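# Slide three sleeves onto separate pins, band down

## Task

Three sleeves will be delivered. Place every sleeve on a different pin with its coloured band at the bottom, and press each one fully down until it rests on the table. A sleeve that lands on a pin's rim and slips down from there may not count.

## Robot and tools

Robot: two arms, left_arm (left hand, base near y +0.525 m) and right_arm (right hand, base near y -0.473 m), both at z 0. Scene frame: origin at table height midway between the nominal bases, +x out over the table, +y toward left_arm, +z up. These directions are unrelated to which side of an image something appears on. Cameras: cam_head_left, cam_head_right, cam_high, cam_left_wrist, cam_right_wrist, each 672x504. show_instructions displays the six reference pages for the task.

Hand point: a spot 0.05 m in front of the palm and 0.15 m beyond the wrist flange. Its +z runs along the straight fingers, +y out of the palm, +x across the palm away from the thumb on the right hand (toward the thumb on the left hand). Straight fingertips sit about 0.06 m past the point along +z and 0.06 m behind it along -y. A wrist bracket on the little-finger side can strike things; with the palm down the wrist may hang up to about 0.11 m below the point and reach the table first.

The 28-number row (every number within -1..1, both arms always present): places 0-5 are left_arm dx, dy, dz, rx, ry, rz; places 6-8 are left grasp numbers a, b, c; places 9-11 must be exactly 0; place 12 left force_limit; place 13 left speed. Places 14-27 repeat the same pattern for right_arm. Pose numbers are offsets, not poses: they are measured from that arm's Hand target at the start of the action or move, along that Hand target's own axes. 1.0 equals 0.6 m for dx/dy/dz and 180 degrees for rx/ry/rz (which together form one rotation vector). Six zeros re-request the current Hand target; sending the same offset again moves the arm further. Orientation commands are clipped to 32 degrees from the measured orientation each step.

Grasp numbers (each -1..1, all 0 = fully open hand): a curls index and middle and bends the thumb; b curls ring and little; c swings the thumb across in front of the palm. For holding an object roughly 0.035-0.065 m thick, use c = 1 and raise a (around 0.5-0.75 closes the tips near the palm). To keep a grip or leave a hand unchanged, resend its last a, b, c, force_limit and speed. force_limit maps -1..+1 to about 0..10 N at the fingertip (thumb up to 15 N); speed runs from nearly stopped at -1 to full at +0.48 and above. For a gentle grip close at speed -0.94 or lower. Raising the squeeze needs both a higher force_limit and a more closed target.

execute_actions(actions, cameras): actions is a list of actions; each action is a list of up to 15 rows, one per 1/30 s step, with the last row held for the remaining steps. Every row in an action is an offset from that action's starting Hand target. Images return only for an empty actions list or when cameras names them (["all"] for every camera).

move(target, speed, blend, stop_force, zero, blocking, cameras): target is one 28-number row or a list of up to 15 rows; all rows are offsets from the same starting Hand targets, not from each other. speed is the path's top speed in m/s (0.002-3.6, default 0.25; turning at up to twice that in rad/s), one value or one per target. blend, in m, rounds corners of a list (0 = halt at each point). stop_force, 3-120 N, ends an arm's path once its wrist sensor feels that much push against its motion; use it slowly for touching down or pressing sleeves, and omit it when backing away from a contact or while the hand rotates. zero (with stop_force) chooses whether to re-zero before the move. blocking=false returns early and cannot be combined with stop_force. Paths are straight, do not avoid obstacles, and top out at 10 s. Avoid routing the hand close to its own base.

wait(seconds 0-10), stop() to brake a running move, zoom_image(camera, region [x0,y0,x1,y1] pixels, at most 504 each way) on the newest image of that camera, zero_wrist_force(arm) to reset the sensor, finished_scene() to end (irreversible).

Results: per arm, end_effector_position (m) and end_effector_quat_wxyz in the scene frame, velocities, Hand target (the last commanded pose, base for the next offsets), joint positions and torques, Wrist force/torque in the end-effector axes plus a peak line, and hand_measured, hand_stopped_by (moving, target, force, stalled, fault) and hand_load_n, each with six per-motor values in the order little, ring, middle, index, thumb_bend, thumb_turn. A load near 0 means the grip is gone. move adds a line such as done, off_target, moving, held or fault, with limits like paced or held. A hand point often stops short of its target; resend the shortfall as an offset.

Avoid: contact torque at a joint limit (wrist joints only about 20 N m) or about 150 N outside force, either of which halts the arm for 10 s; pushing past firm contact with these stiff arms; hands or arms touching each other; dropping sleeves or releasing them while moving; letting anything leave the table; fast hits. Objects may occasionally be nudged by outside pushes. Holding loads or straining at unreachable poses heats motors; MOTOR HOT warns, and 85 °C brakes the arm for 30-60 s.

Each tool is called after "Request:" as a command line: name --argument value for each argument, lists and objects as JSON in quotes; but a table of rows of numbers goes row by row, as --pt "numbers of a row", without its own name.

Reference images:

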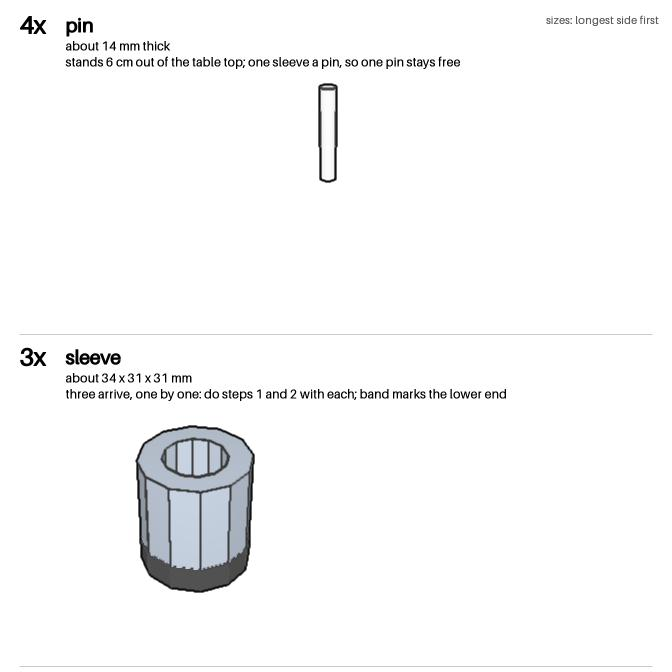

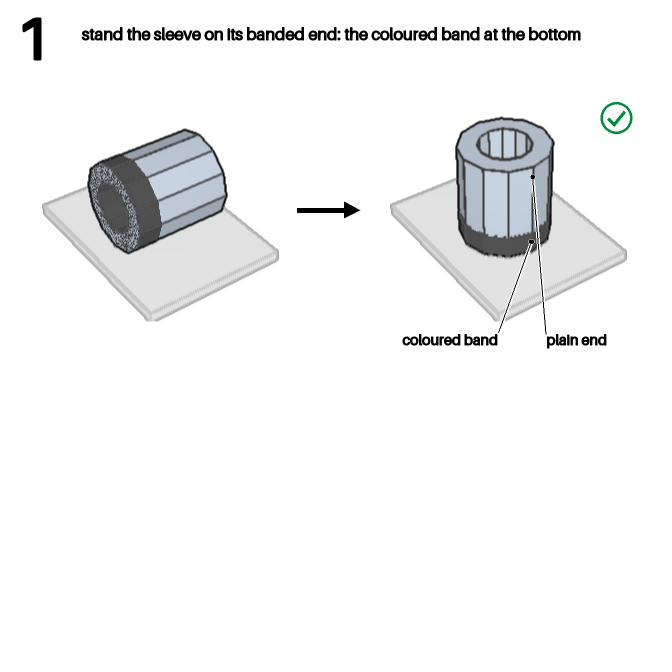

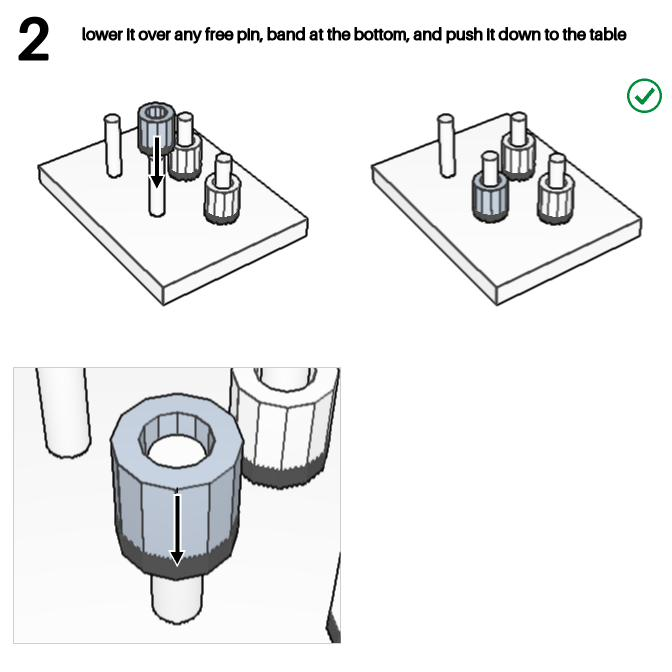

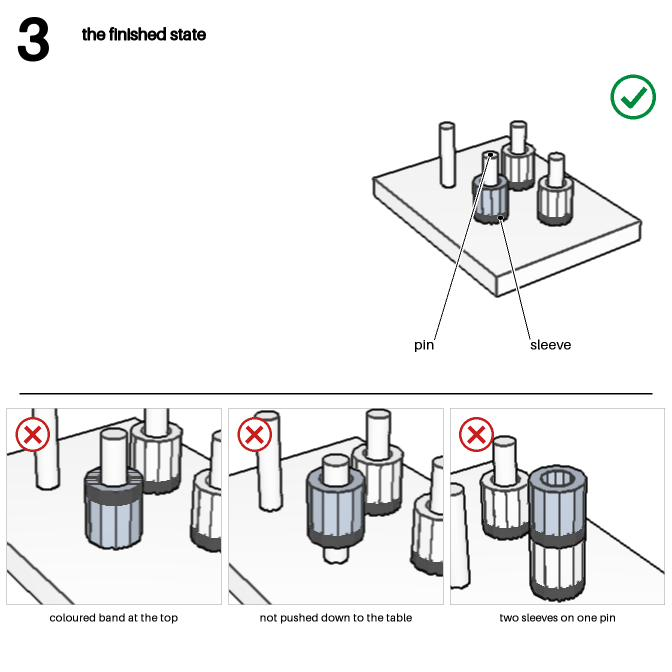

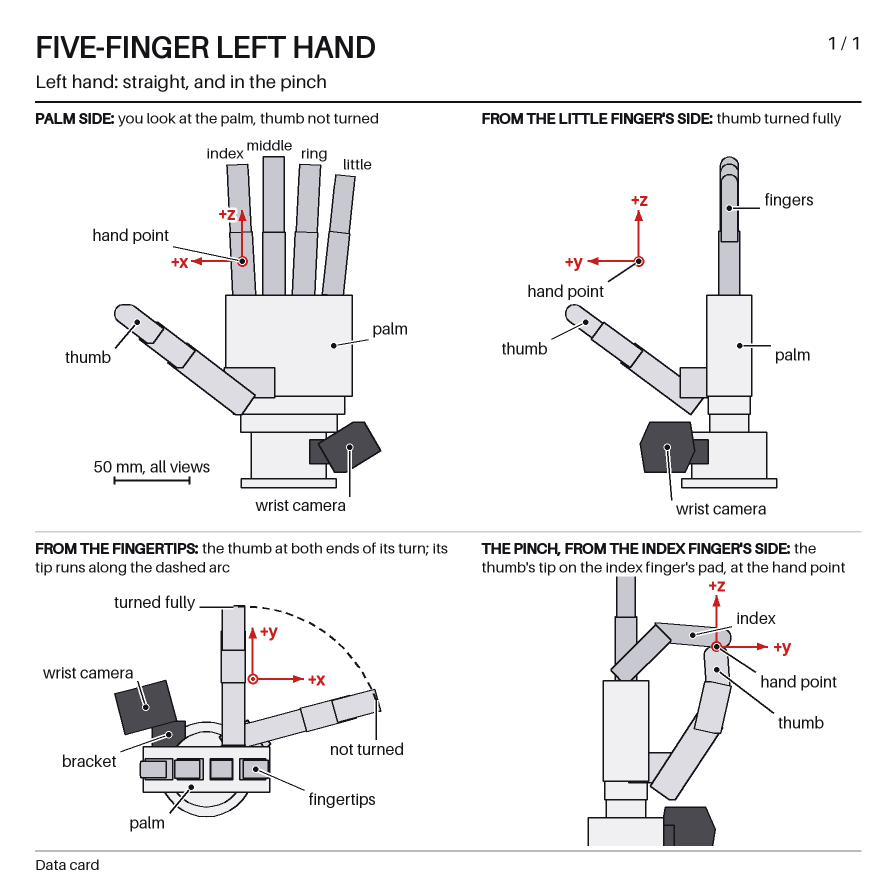

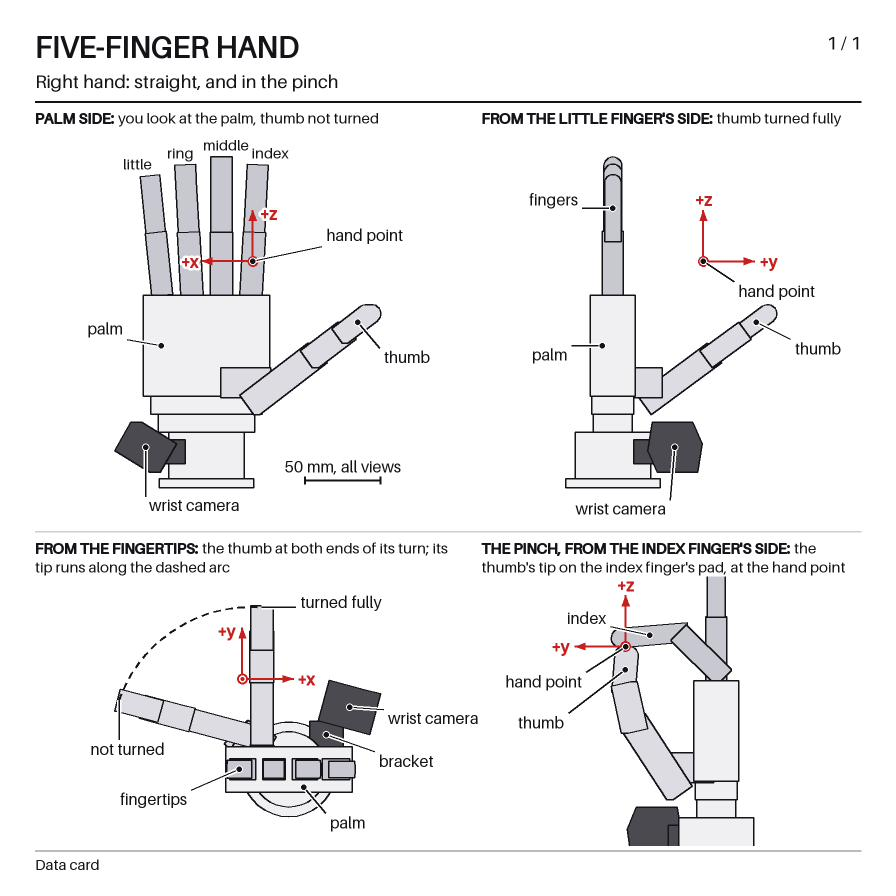

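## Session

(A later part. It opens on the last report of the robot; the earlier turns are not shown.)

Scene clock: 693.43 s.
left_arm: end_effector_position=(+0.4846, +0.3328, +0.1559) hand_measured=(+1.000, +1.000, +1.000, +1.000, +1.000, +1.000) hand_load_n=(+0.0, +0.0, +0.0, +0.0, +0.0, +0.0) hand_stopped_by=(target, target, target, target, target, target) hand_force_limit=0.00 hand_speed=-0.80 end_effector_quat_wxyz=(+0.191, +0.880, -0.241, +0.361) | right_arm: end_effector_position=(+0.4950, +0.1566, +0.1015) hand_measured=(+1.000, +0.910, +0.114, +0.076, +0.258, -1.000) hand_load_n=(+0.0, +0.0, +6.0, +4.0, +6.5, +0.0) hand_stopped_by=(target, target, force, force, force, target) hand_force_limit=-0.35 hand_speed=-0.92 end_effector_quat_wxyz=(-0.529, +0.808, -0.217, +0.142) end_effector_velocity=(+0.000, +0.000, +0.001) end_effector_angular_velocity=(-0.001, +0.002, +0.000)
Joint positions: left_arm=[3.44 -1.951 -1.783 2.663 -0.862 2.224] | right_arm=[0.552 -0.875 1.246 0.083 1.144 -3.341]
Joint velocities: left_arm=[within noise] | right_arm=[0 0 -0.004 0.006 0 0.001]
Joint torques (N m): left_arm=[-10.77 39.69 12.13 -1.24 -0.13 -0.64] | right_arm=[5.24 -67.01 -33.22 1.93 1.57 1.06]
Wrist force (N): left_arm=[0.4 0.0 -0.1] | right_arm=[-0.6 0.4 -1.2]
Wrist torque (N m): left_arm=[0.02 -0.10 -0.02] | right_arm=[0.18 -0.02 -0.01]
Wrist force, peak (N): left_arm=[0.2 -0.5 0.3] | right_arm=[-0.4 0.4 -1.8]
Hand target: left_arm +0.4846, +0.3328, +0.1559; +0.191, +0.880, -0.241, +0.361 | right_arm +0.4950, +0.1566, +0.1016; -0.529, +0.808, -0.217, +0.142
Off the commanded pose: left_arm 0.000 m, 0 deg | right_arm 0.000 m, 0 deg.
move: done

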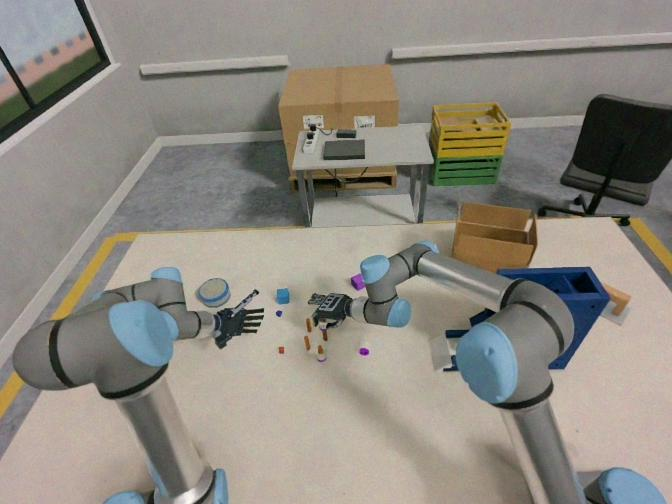

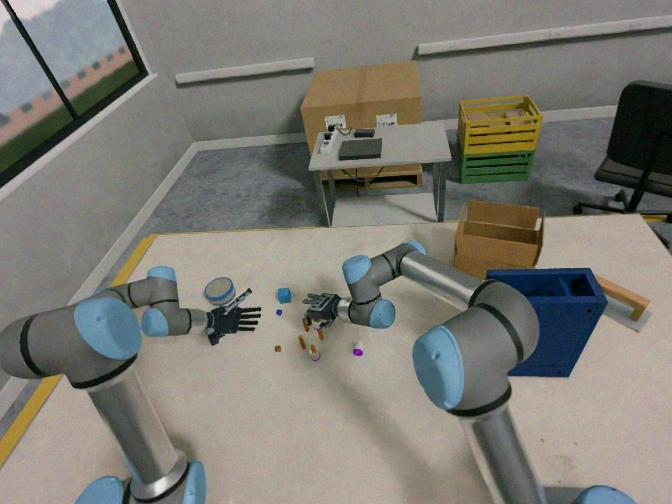

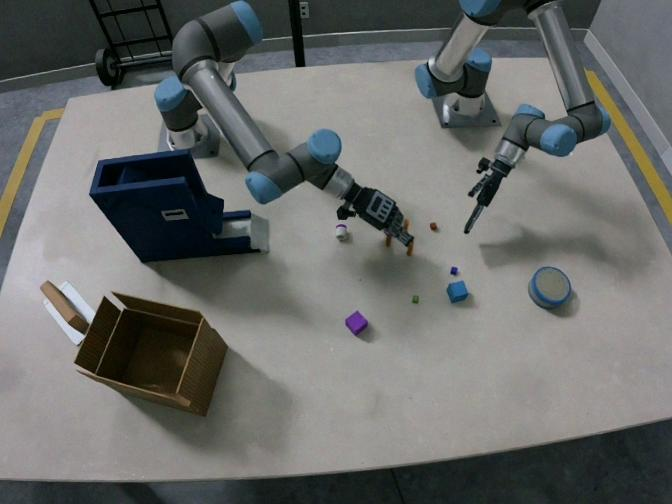

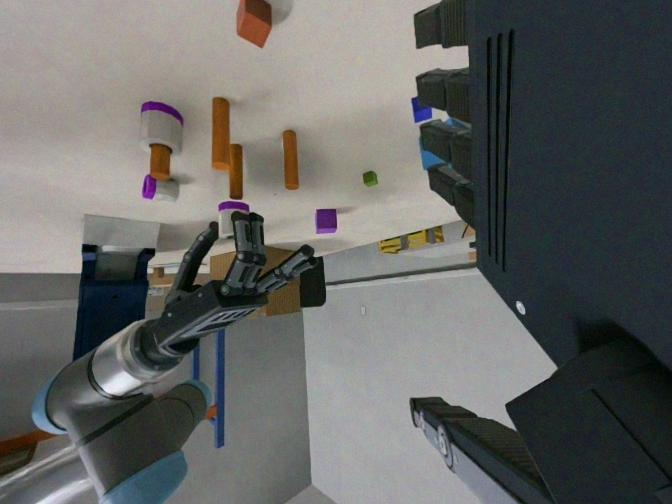

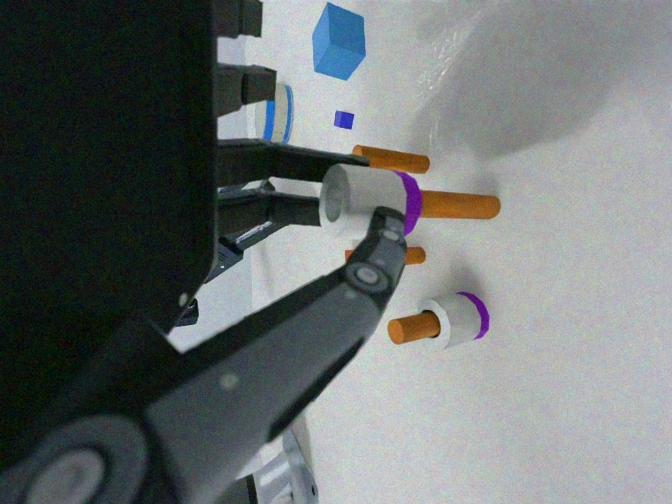

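Request:
move --target '[0,0,0,0,0,0, 0,0,0,0,0,0, 0,-0.8, 0.0032,-0.0007,0.0017,0,0,0, 0.6,0,1,0,0,0, -0.35,-0.92]' --speed 0.03 --cameras '["cam_head_left","cam_head_right","cam_high","cam_left_wrist","cam_right_wrist"]'

Request:
zoom_image --camera "cam_left_wrist" --region '[205, 165, 265, 255]'

Request:
zoom_image --camera "cam_high" --region '[374, 215, 410, 255]'

Request:
zoom_image --camera "cam_head_left" --region '[314, 315, 336, 342]'

Request:
zoom_image --camera "cam_head_right" --region '[308, 315, 330, 342]'

Request:
zoom_image --camera "cam_right_wrist" --region '[310, 130, 530, 290]'

Scene clock: 721.80 s.
left_arm: end_effector_position=(+0.4846, +0.3328, +0.1559) hand_measured=(+1.000, +1.000, +1.000, +1.000, +1.000, +1.000) hand_load_n=(+0.0, +0.0, +0.0, +0.0, +0.0, +0.0) hand_stopped_by=(target, target, target, target, target, target) hand_force_limit=0.00 hand_speed=-0.80 end_effector_quat_wxyz=(+0.191, +0.880, -0.241, +0.361) | right_arm: end_effector_position=(+0.4973, +0.1566, +0.1016) hand_measured=(+1.000, +0.910, +0.114, +0.076, +0.258, -1.000) hand_load_n=(+0.0, +0.0, +6.0, +4.0, +6.5, -0.5) hand_stopped_by=(target, target, force, force, force, target) hand_force_limit=-0.35 hand_speed=-0.92 end_effector_quat_wxyz=(-0.529, +0.808, -0.217, +0.142)
Joint positions: left_arm=[3.44 -1.951 -1.783 2.663 -0.862 2.224] | right_arm=[0.55 -0.871 1.239 0.087 1.142 -3.342]
Joint torques (N m): left_arm=[-10.76 40.09 12.89 -1.46 -0.04 -0.57] | right_arm=[-3.74 -52.24 -24.92 1.18 -1.18 -0.87]
Wrist force (N): left_arm=[0.3 -0.3 -0.1] | right_arm=[-0.4 0.4 -1.3]
Wrist torque (N m): left_arm=[-0.01 -0.08 -0.02] | right_arm=[0.19 -0.06 0.01]
Wrist force, peak (N): left_arm=[0.6 -0.5 -0.2] | right_arm=[-0.7 0.4 -1.6]
Hand target: left_arm +0.4846, +0.3328, +0.1559; +0.191, +0.880, -0.241, +0.361 | right_arm +0.4972, +0.1566, +0.1016; -0.529, +0.808, -0.217, +0.142
Off the commanded pose: left_arm 0.000 m, 0 deg | right_arm 0.000 m, 0 deg.
move: done

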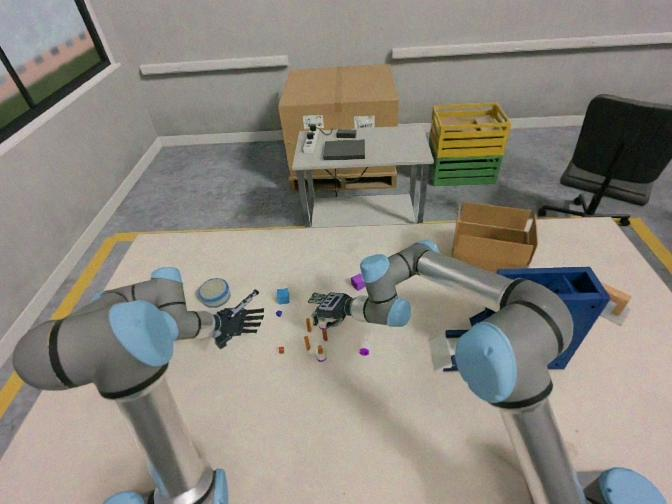

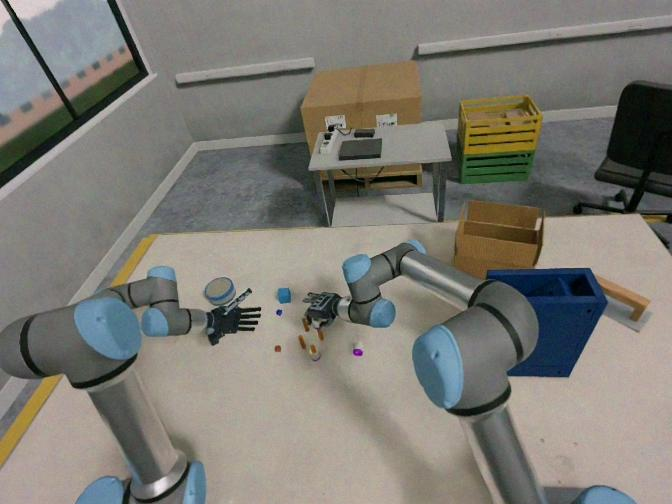

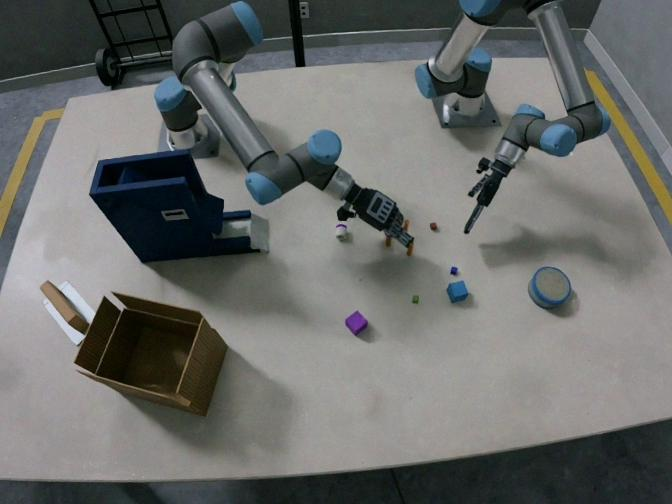

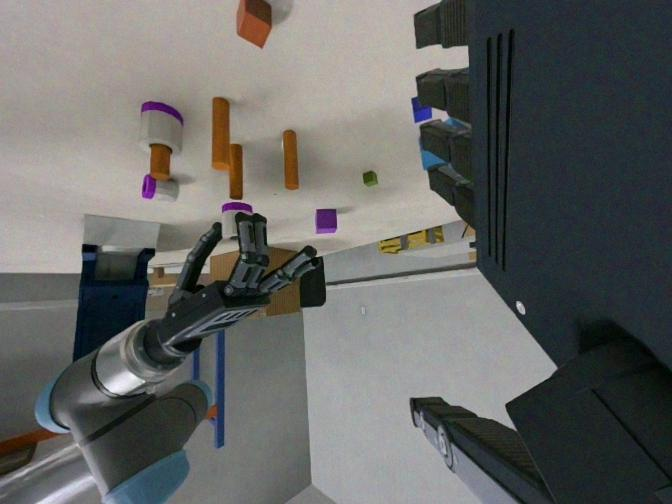

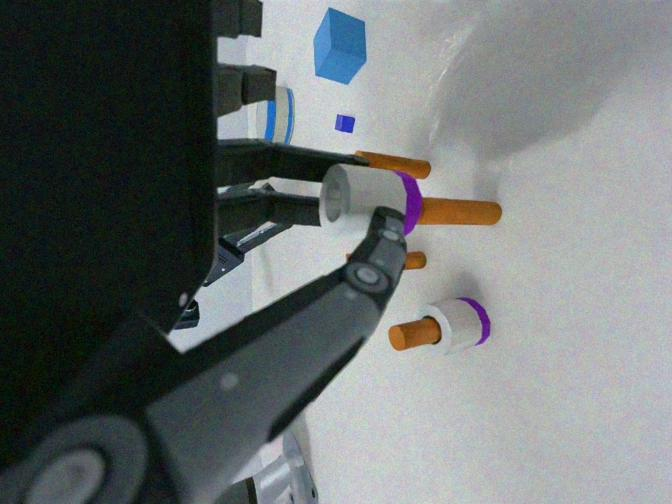

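Scaled by 5.600 from the camera's 672x504 image, which has a finer 960x720 frame.

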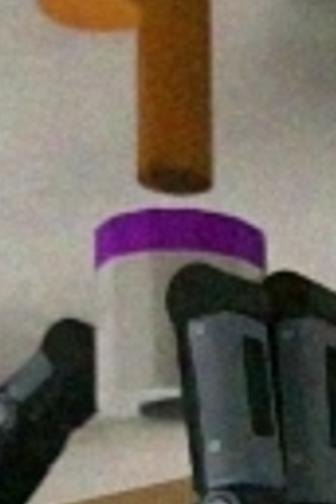

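Scaled by 12.600 from the camera's 672x504 image, which has a finer 960x720 frame.

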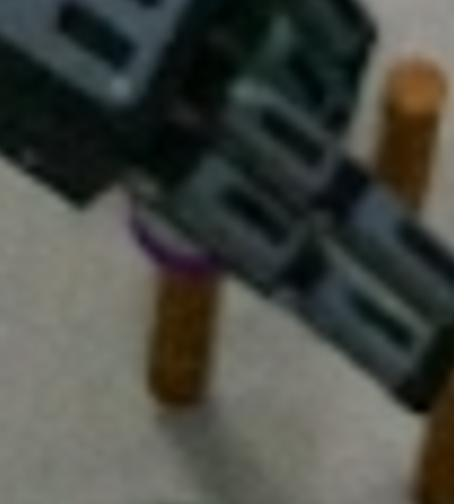

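Scaled by 18.667 from the camera's 672x504 image, which has a finer 960x720 frame.

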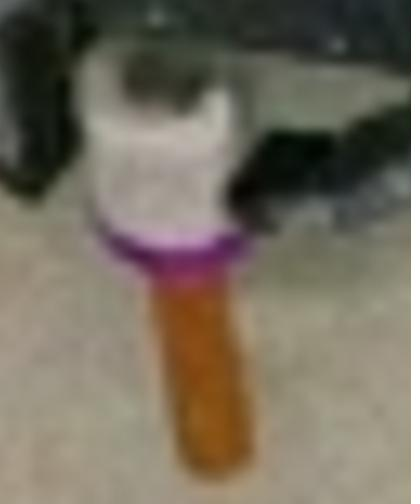

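Scaled by 18.667 from the camera's 672x504 image, which has a finer 960x720 frame.

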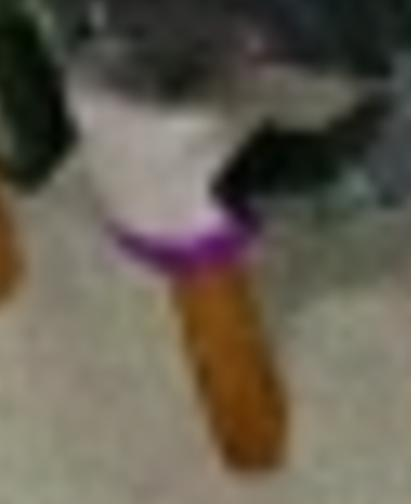

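Scaled by 2.291 from the camera's 672x504 image, which has a finer 960x720 frame.

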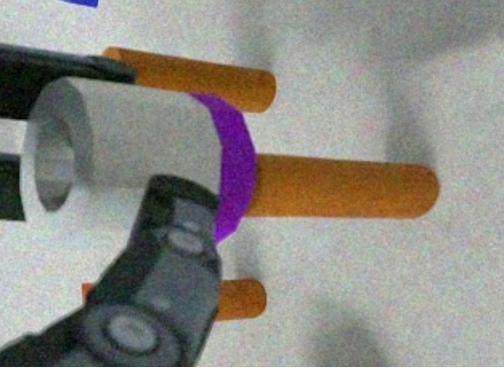

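Request:
zoom_image --camera "cam_right_wrist" --region '[390, 160, 510, 250]'

Request:
zoom_image --camera "cam_right_wrist" --region '[310, 150, 430, 250]'

Scaled by 4.200 from the camera's 672x504 image, which has a finer 960x720 frame.

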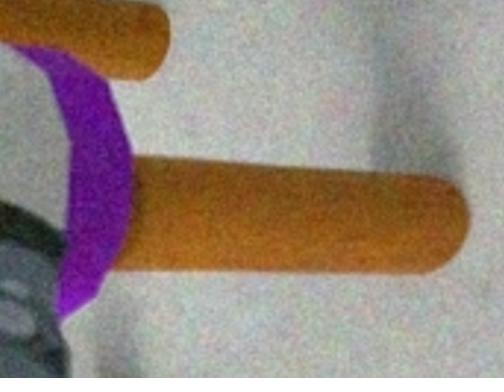

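Scaled by 4.200 from the camera's 672x504 image, which has a finer 960x720 frame.

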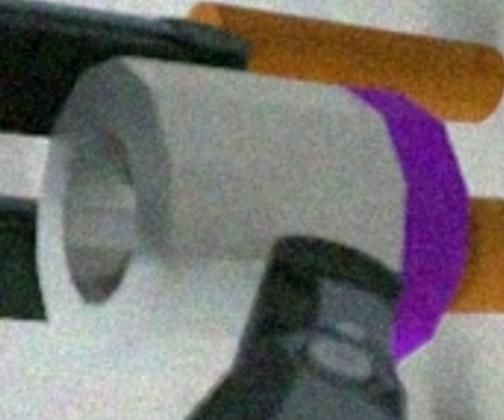

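Request:
move --target '[0,0,0,0,0,0, 0,0,0,0,0,0, 0,-0.8, 0.0003,0.001,-0.0023,0,0,0, 0.6,0,1,0,0,0, -0.35,-0.92]' --speed 0.02 --cameras '["cam_head_left","cam_head_right","cam_high","cam_left_wrist","cam_right_wrist"]'

Request:
zoom_image --camera "cam_left_wrist" --region '[205, 165, 265, 255]'

Request:
zoom_image --camera "cam_high" --region '[376, 220, 400, 250]'

Request:
zoom_image --camera "cam_head_left" --region '[314, 315, 336, 342]'

Request:
zoom_image --camera "cam_head_right" --region '[308, 315, 330, 342]'

Request:
zoom_image --camera "cam_right_wrist" --region '[310, 150, 430, 250]'

Scene clock: 753.87 s.
left_arm: end_effector_position=(+0.4846, +0.3328, +0.1559) hand_measured=(+1.000, +1.000, +1.000, +1.000, +1.000, +1.000) hand_load_n=(+0.0, +0.0, +0.0, +0.0, +0.0, +0.0) hand_stopped_by=(target, target, target, target, target, target) hand_force_limit=0.00 hand_speed=-0.80 end_effector_quat_wxyz=(+0.191, +0.880, -0.241, +0.361) | right_arm: end_effector_position=(+0.4966, +0.1552, +0.1016) hand_measured=(+1.000, +0.910, +0.114, +0.076, +0.258, -1.000) hand_load_n=(+0.0, -0.5, +6.0, +4.0, +6.5, -0.5) hand_stopped_by=(target, target, force, force, force, target) hand_force_limit=-0.35 hand_speed=-0.92 end_effector_quat_wxyz=(-0.529, +0.808, -0.217, +0.142)
Joint positions: left_arm=[3.44 -1.951 -1.783 2.663 -0.862 2.224] | right_arm=[0.549 -0.874 1.245 0.084 1.141 -3.343]
Joint torques (N m): left_arm=[-11.71 39.96 13.07 -1.71 0.24 -0.52] | right_arm=[-5.59 -64.88 -20.04 -1.24 -1.26 -0.85]
Wrist force (N): left_arm=[0.1 -0.2 0.1] | right_arm=[-0.4 0.5 -1.4]
Wrist torque (N m): left_arm=[-0.02 -0.05 -0.03] | right_arm=[0.20 -0.03 0.01]
Wrist force, peak (N): left_arm=[0.5 -0.5 -0.2] | right_arm=[-0.6 0.5 -1.6]
Hand target: left_arm +0.4846, +0.3328, +0.1559; +0.191, +0.880, -0.241, +0.361 | right_arm +0.4966, +0.1552, +0.1016; -0.529, +0.808, -0.217, +0.142
Off the commanded pose: left_arm 0.000 m, 0 deg | right_arm 0.000 m, 0 deg.
move: done

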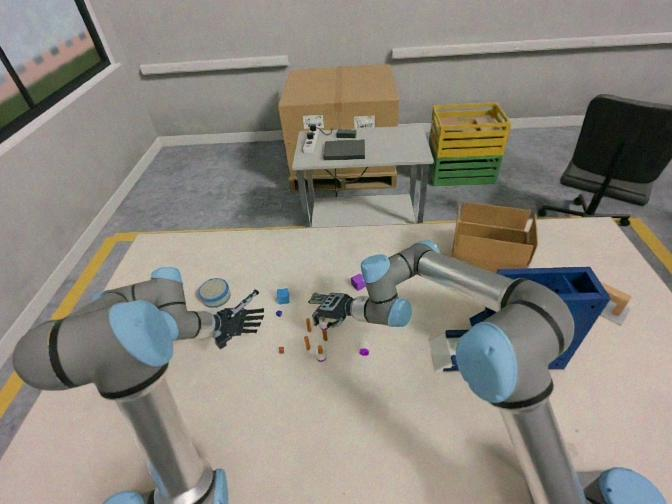

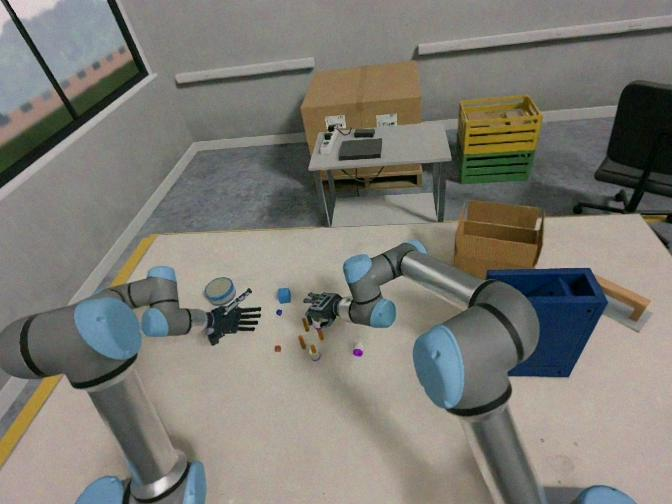

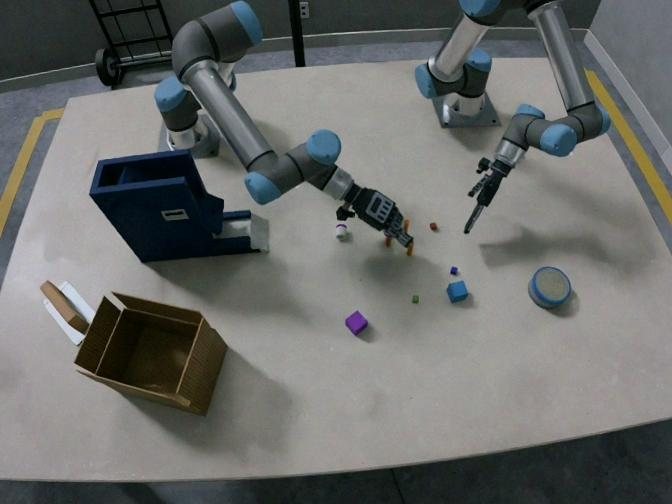

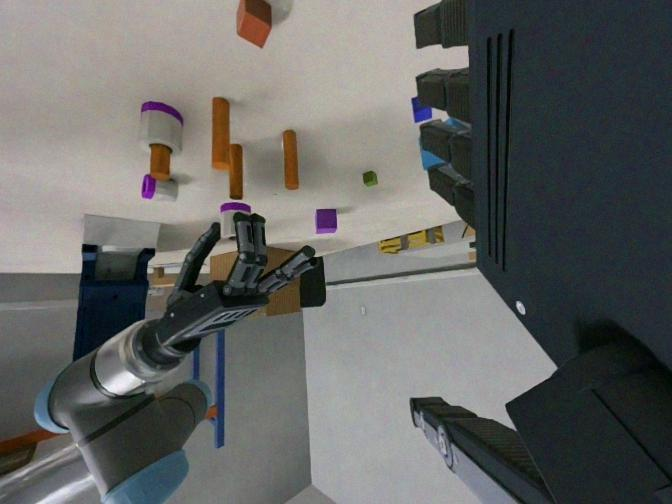

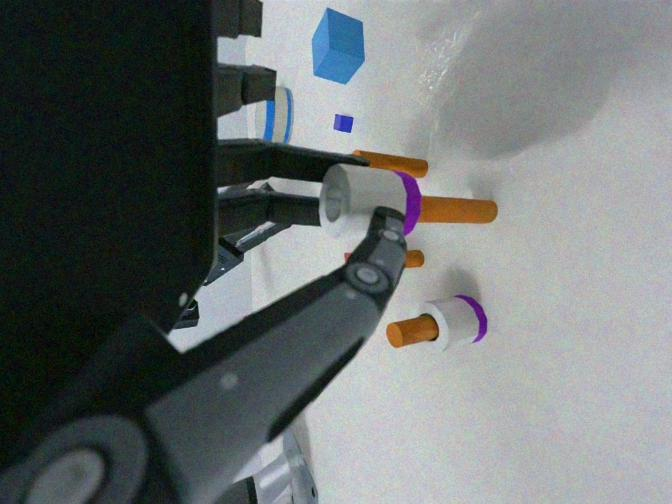

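Scaled by 5.600 from the camera's 672x504 image, which has a finer 960x720 frame.

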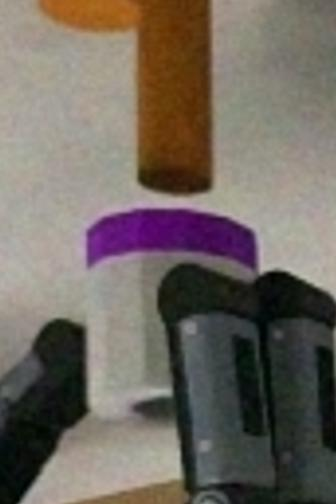

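Scaled by 16.800 from the camera's 672x504 image, which has a finer 960x720 frame.

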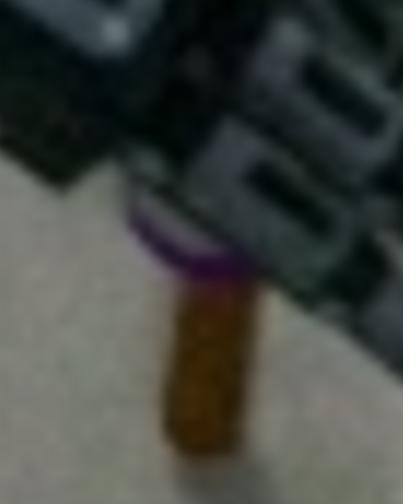

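Scaled by 18.667 from the camera's 672x504 image, which has a finer 960x720 frame.

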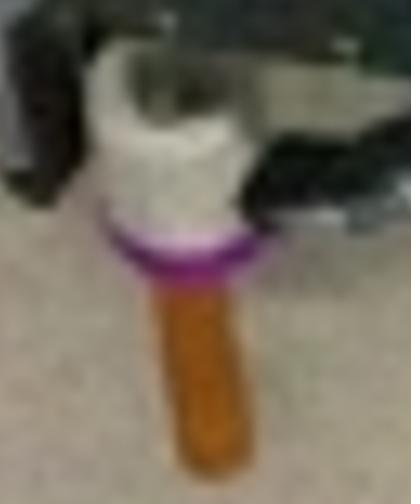

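Scaled by 18.667 from the camera's 672x504 image, which has a finer 960x720 frame.

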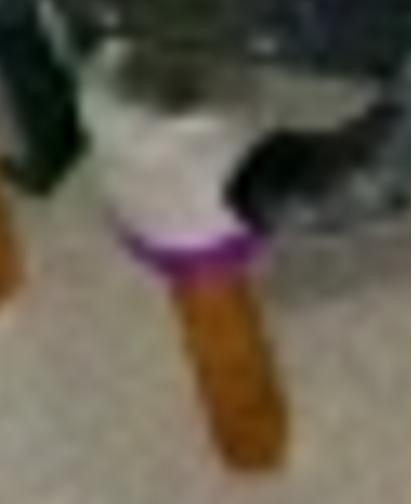

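Scaled by 4.200 from the camera's 672x504 image, which has a finer 960x720 frame.

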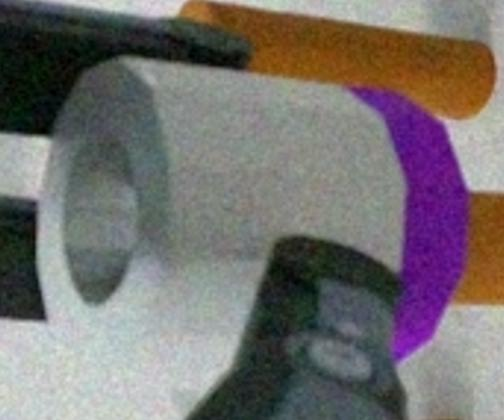

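Request:
move --target '[0,0,0,0,0,0, 0,0,0,0,0,0, 0,-0.8, 0,0.0313,0.0137,0,0,0, 0.6,0,1,0,0,0, -0.35,-0.92]' --speed 0.01 --stop_force 3 --cameras '["cam_head_left","cam_head_right","cam_high","cam_left_wrist","cam_right_wrist"]'

Request:
zoom_image --camera "cam_left_wrist" --region '[205, 165, 265, 255]'

Request:
zoom_image --camera "cam_right_wrist" --region '[310, 150, 510, 270]'

Request:
zoom_image --camera "cam_head_left" --region '[314, 315, 336, 342]'

Request:
zoom_image --camera "cam_high" --region '[376, 220, 400, 250]'

Scene clock: 763.37 s.
left_arm: end_effector_position=(+0.4846, +0.3328, +0.1559) hand_measured=(+1.000, +1.000, +1.000, +1.000, +1.000, +1.000) hand_load_n=(+0.0, +0.0, +0.0, +0.0, +0.0, +0.0) hand_stopped_by=(target, target, target, target, target, target) hand_force_limit=0.00 hand_speed=-0.80 end_effector_quat_wxyz=(+0.191, +0.880, -0.241, +0.361) | right_arm: end_effector_position=(+0.4966, +0.1552, +0.0913) hand_measured=(+1.000, +0.910, +0.114, +0.076, +0.258, -1.000) hand_load_n=(+0.0, +0.0, +6.5, +4.0, +6.0, -0.5) hand_stopped_by=(target, target, force, force, force, target) hand_force_limit=-0.35 hand_speed=-0.92 end_effector_quat_wxyz=(-0.529, +0.808, -0.217, +0.142)
Joint positions: left_arm=[3.44 -1.951 -1.783 2.663 -0.862 2.224] | right_arm=[0.549 -0.865 1.257 0.063 1.141 -3.343]
Joint torques (N m): left_arm=[-11.66 39.54 12.85 -1.91 0.27 -0.49] | right_arm=[5.39 -70.35 -32.62 1.77 1.83 0.96]
Wrist force (N): left_arm=[0.2 -0.1 -0.1] | right_arm=[-0.6 0.4 -1.1]
Wrist torque (N m): left_arm=[0.01 -0.07 -0.03] | right_arm=[0.17 -0.03 -0.01]
Wrist force, peak (N): left_arm=[0.5 -0.5 0.0] | right_arm=[-0.2 -4.3 -7.2]
Hand target: left_arm +0.4846, +0.3328, +0.1559; +0.191, +0.880, -0.241, +0.361 | right_arm +0.4966, +0.1552, +0.0913; -0.529, +0.808, -0.217, +0.142 (not the last commanded pose)
Off the commanded pose: left_arm 0.000 m, 0 deg | right_arm 0.010 m, 0 deg.
move: contact (right_arm)

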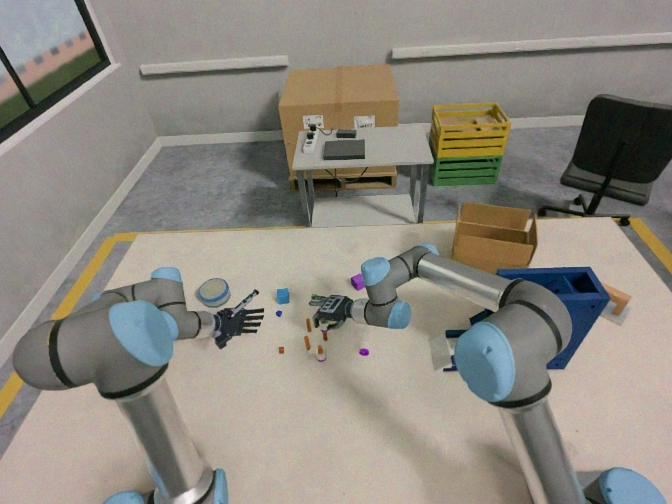

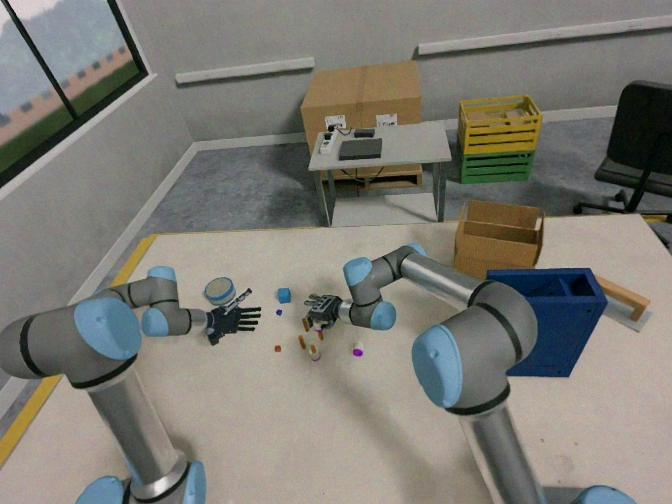

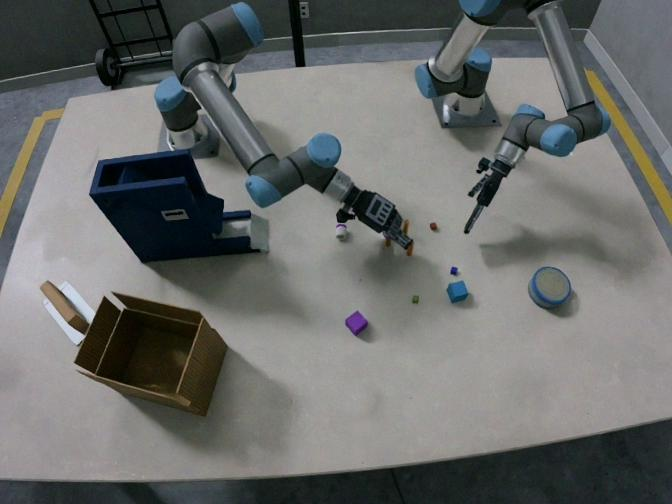

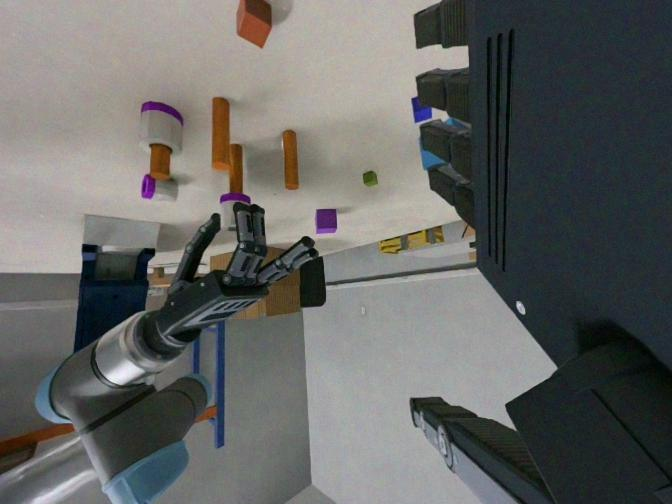

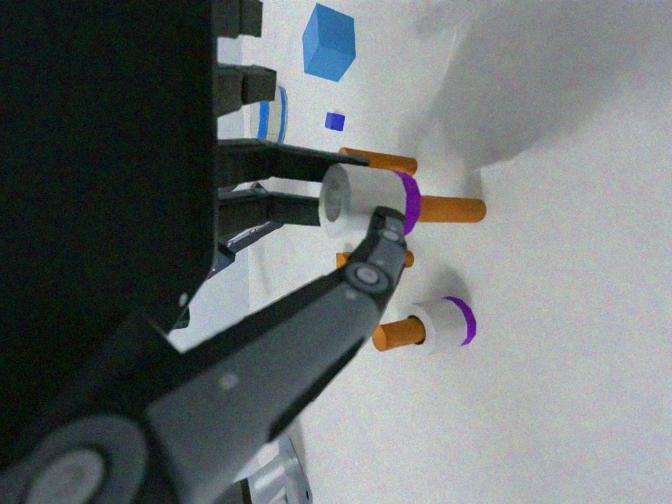

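Scaled by 5.600 from the camera's 672x504 image, which has a finer 960x720 frame.

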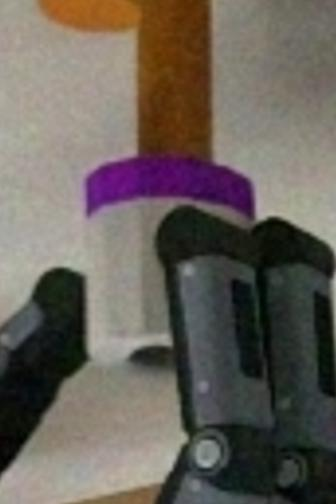

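Scaled by 2.520 from the camera's 672x504 image, which has a finer 960x720 frame.

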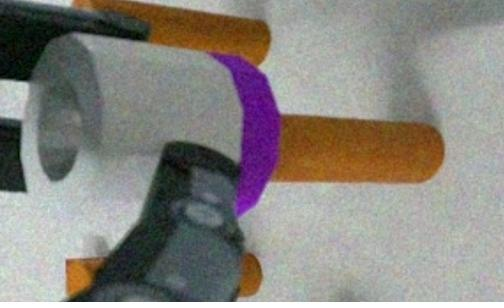

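Scaled by 18.667 from the camera's 672x504 image, which has a finer 960x720 frame.

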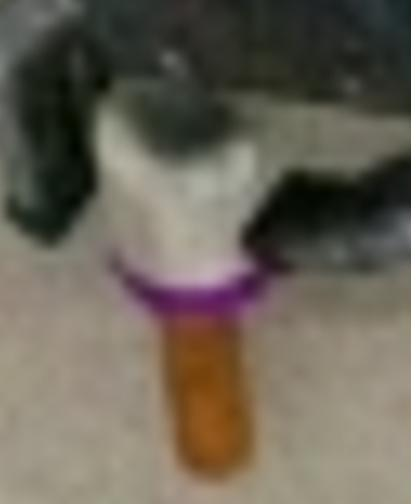

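Scaled by 16.800 from the camera's 672x504 image, which has a finer 960x720 frame.

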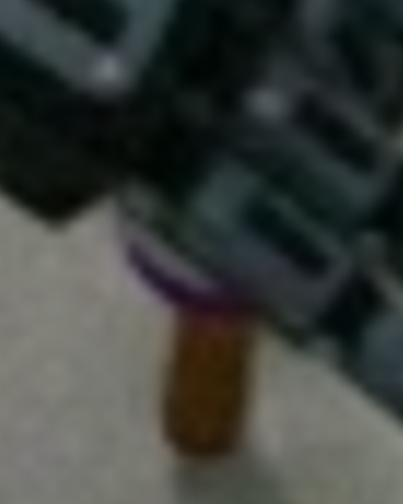

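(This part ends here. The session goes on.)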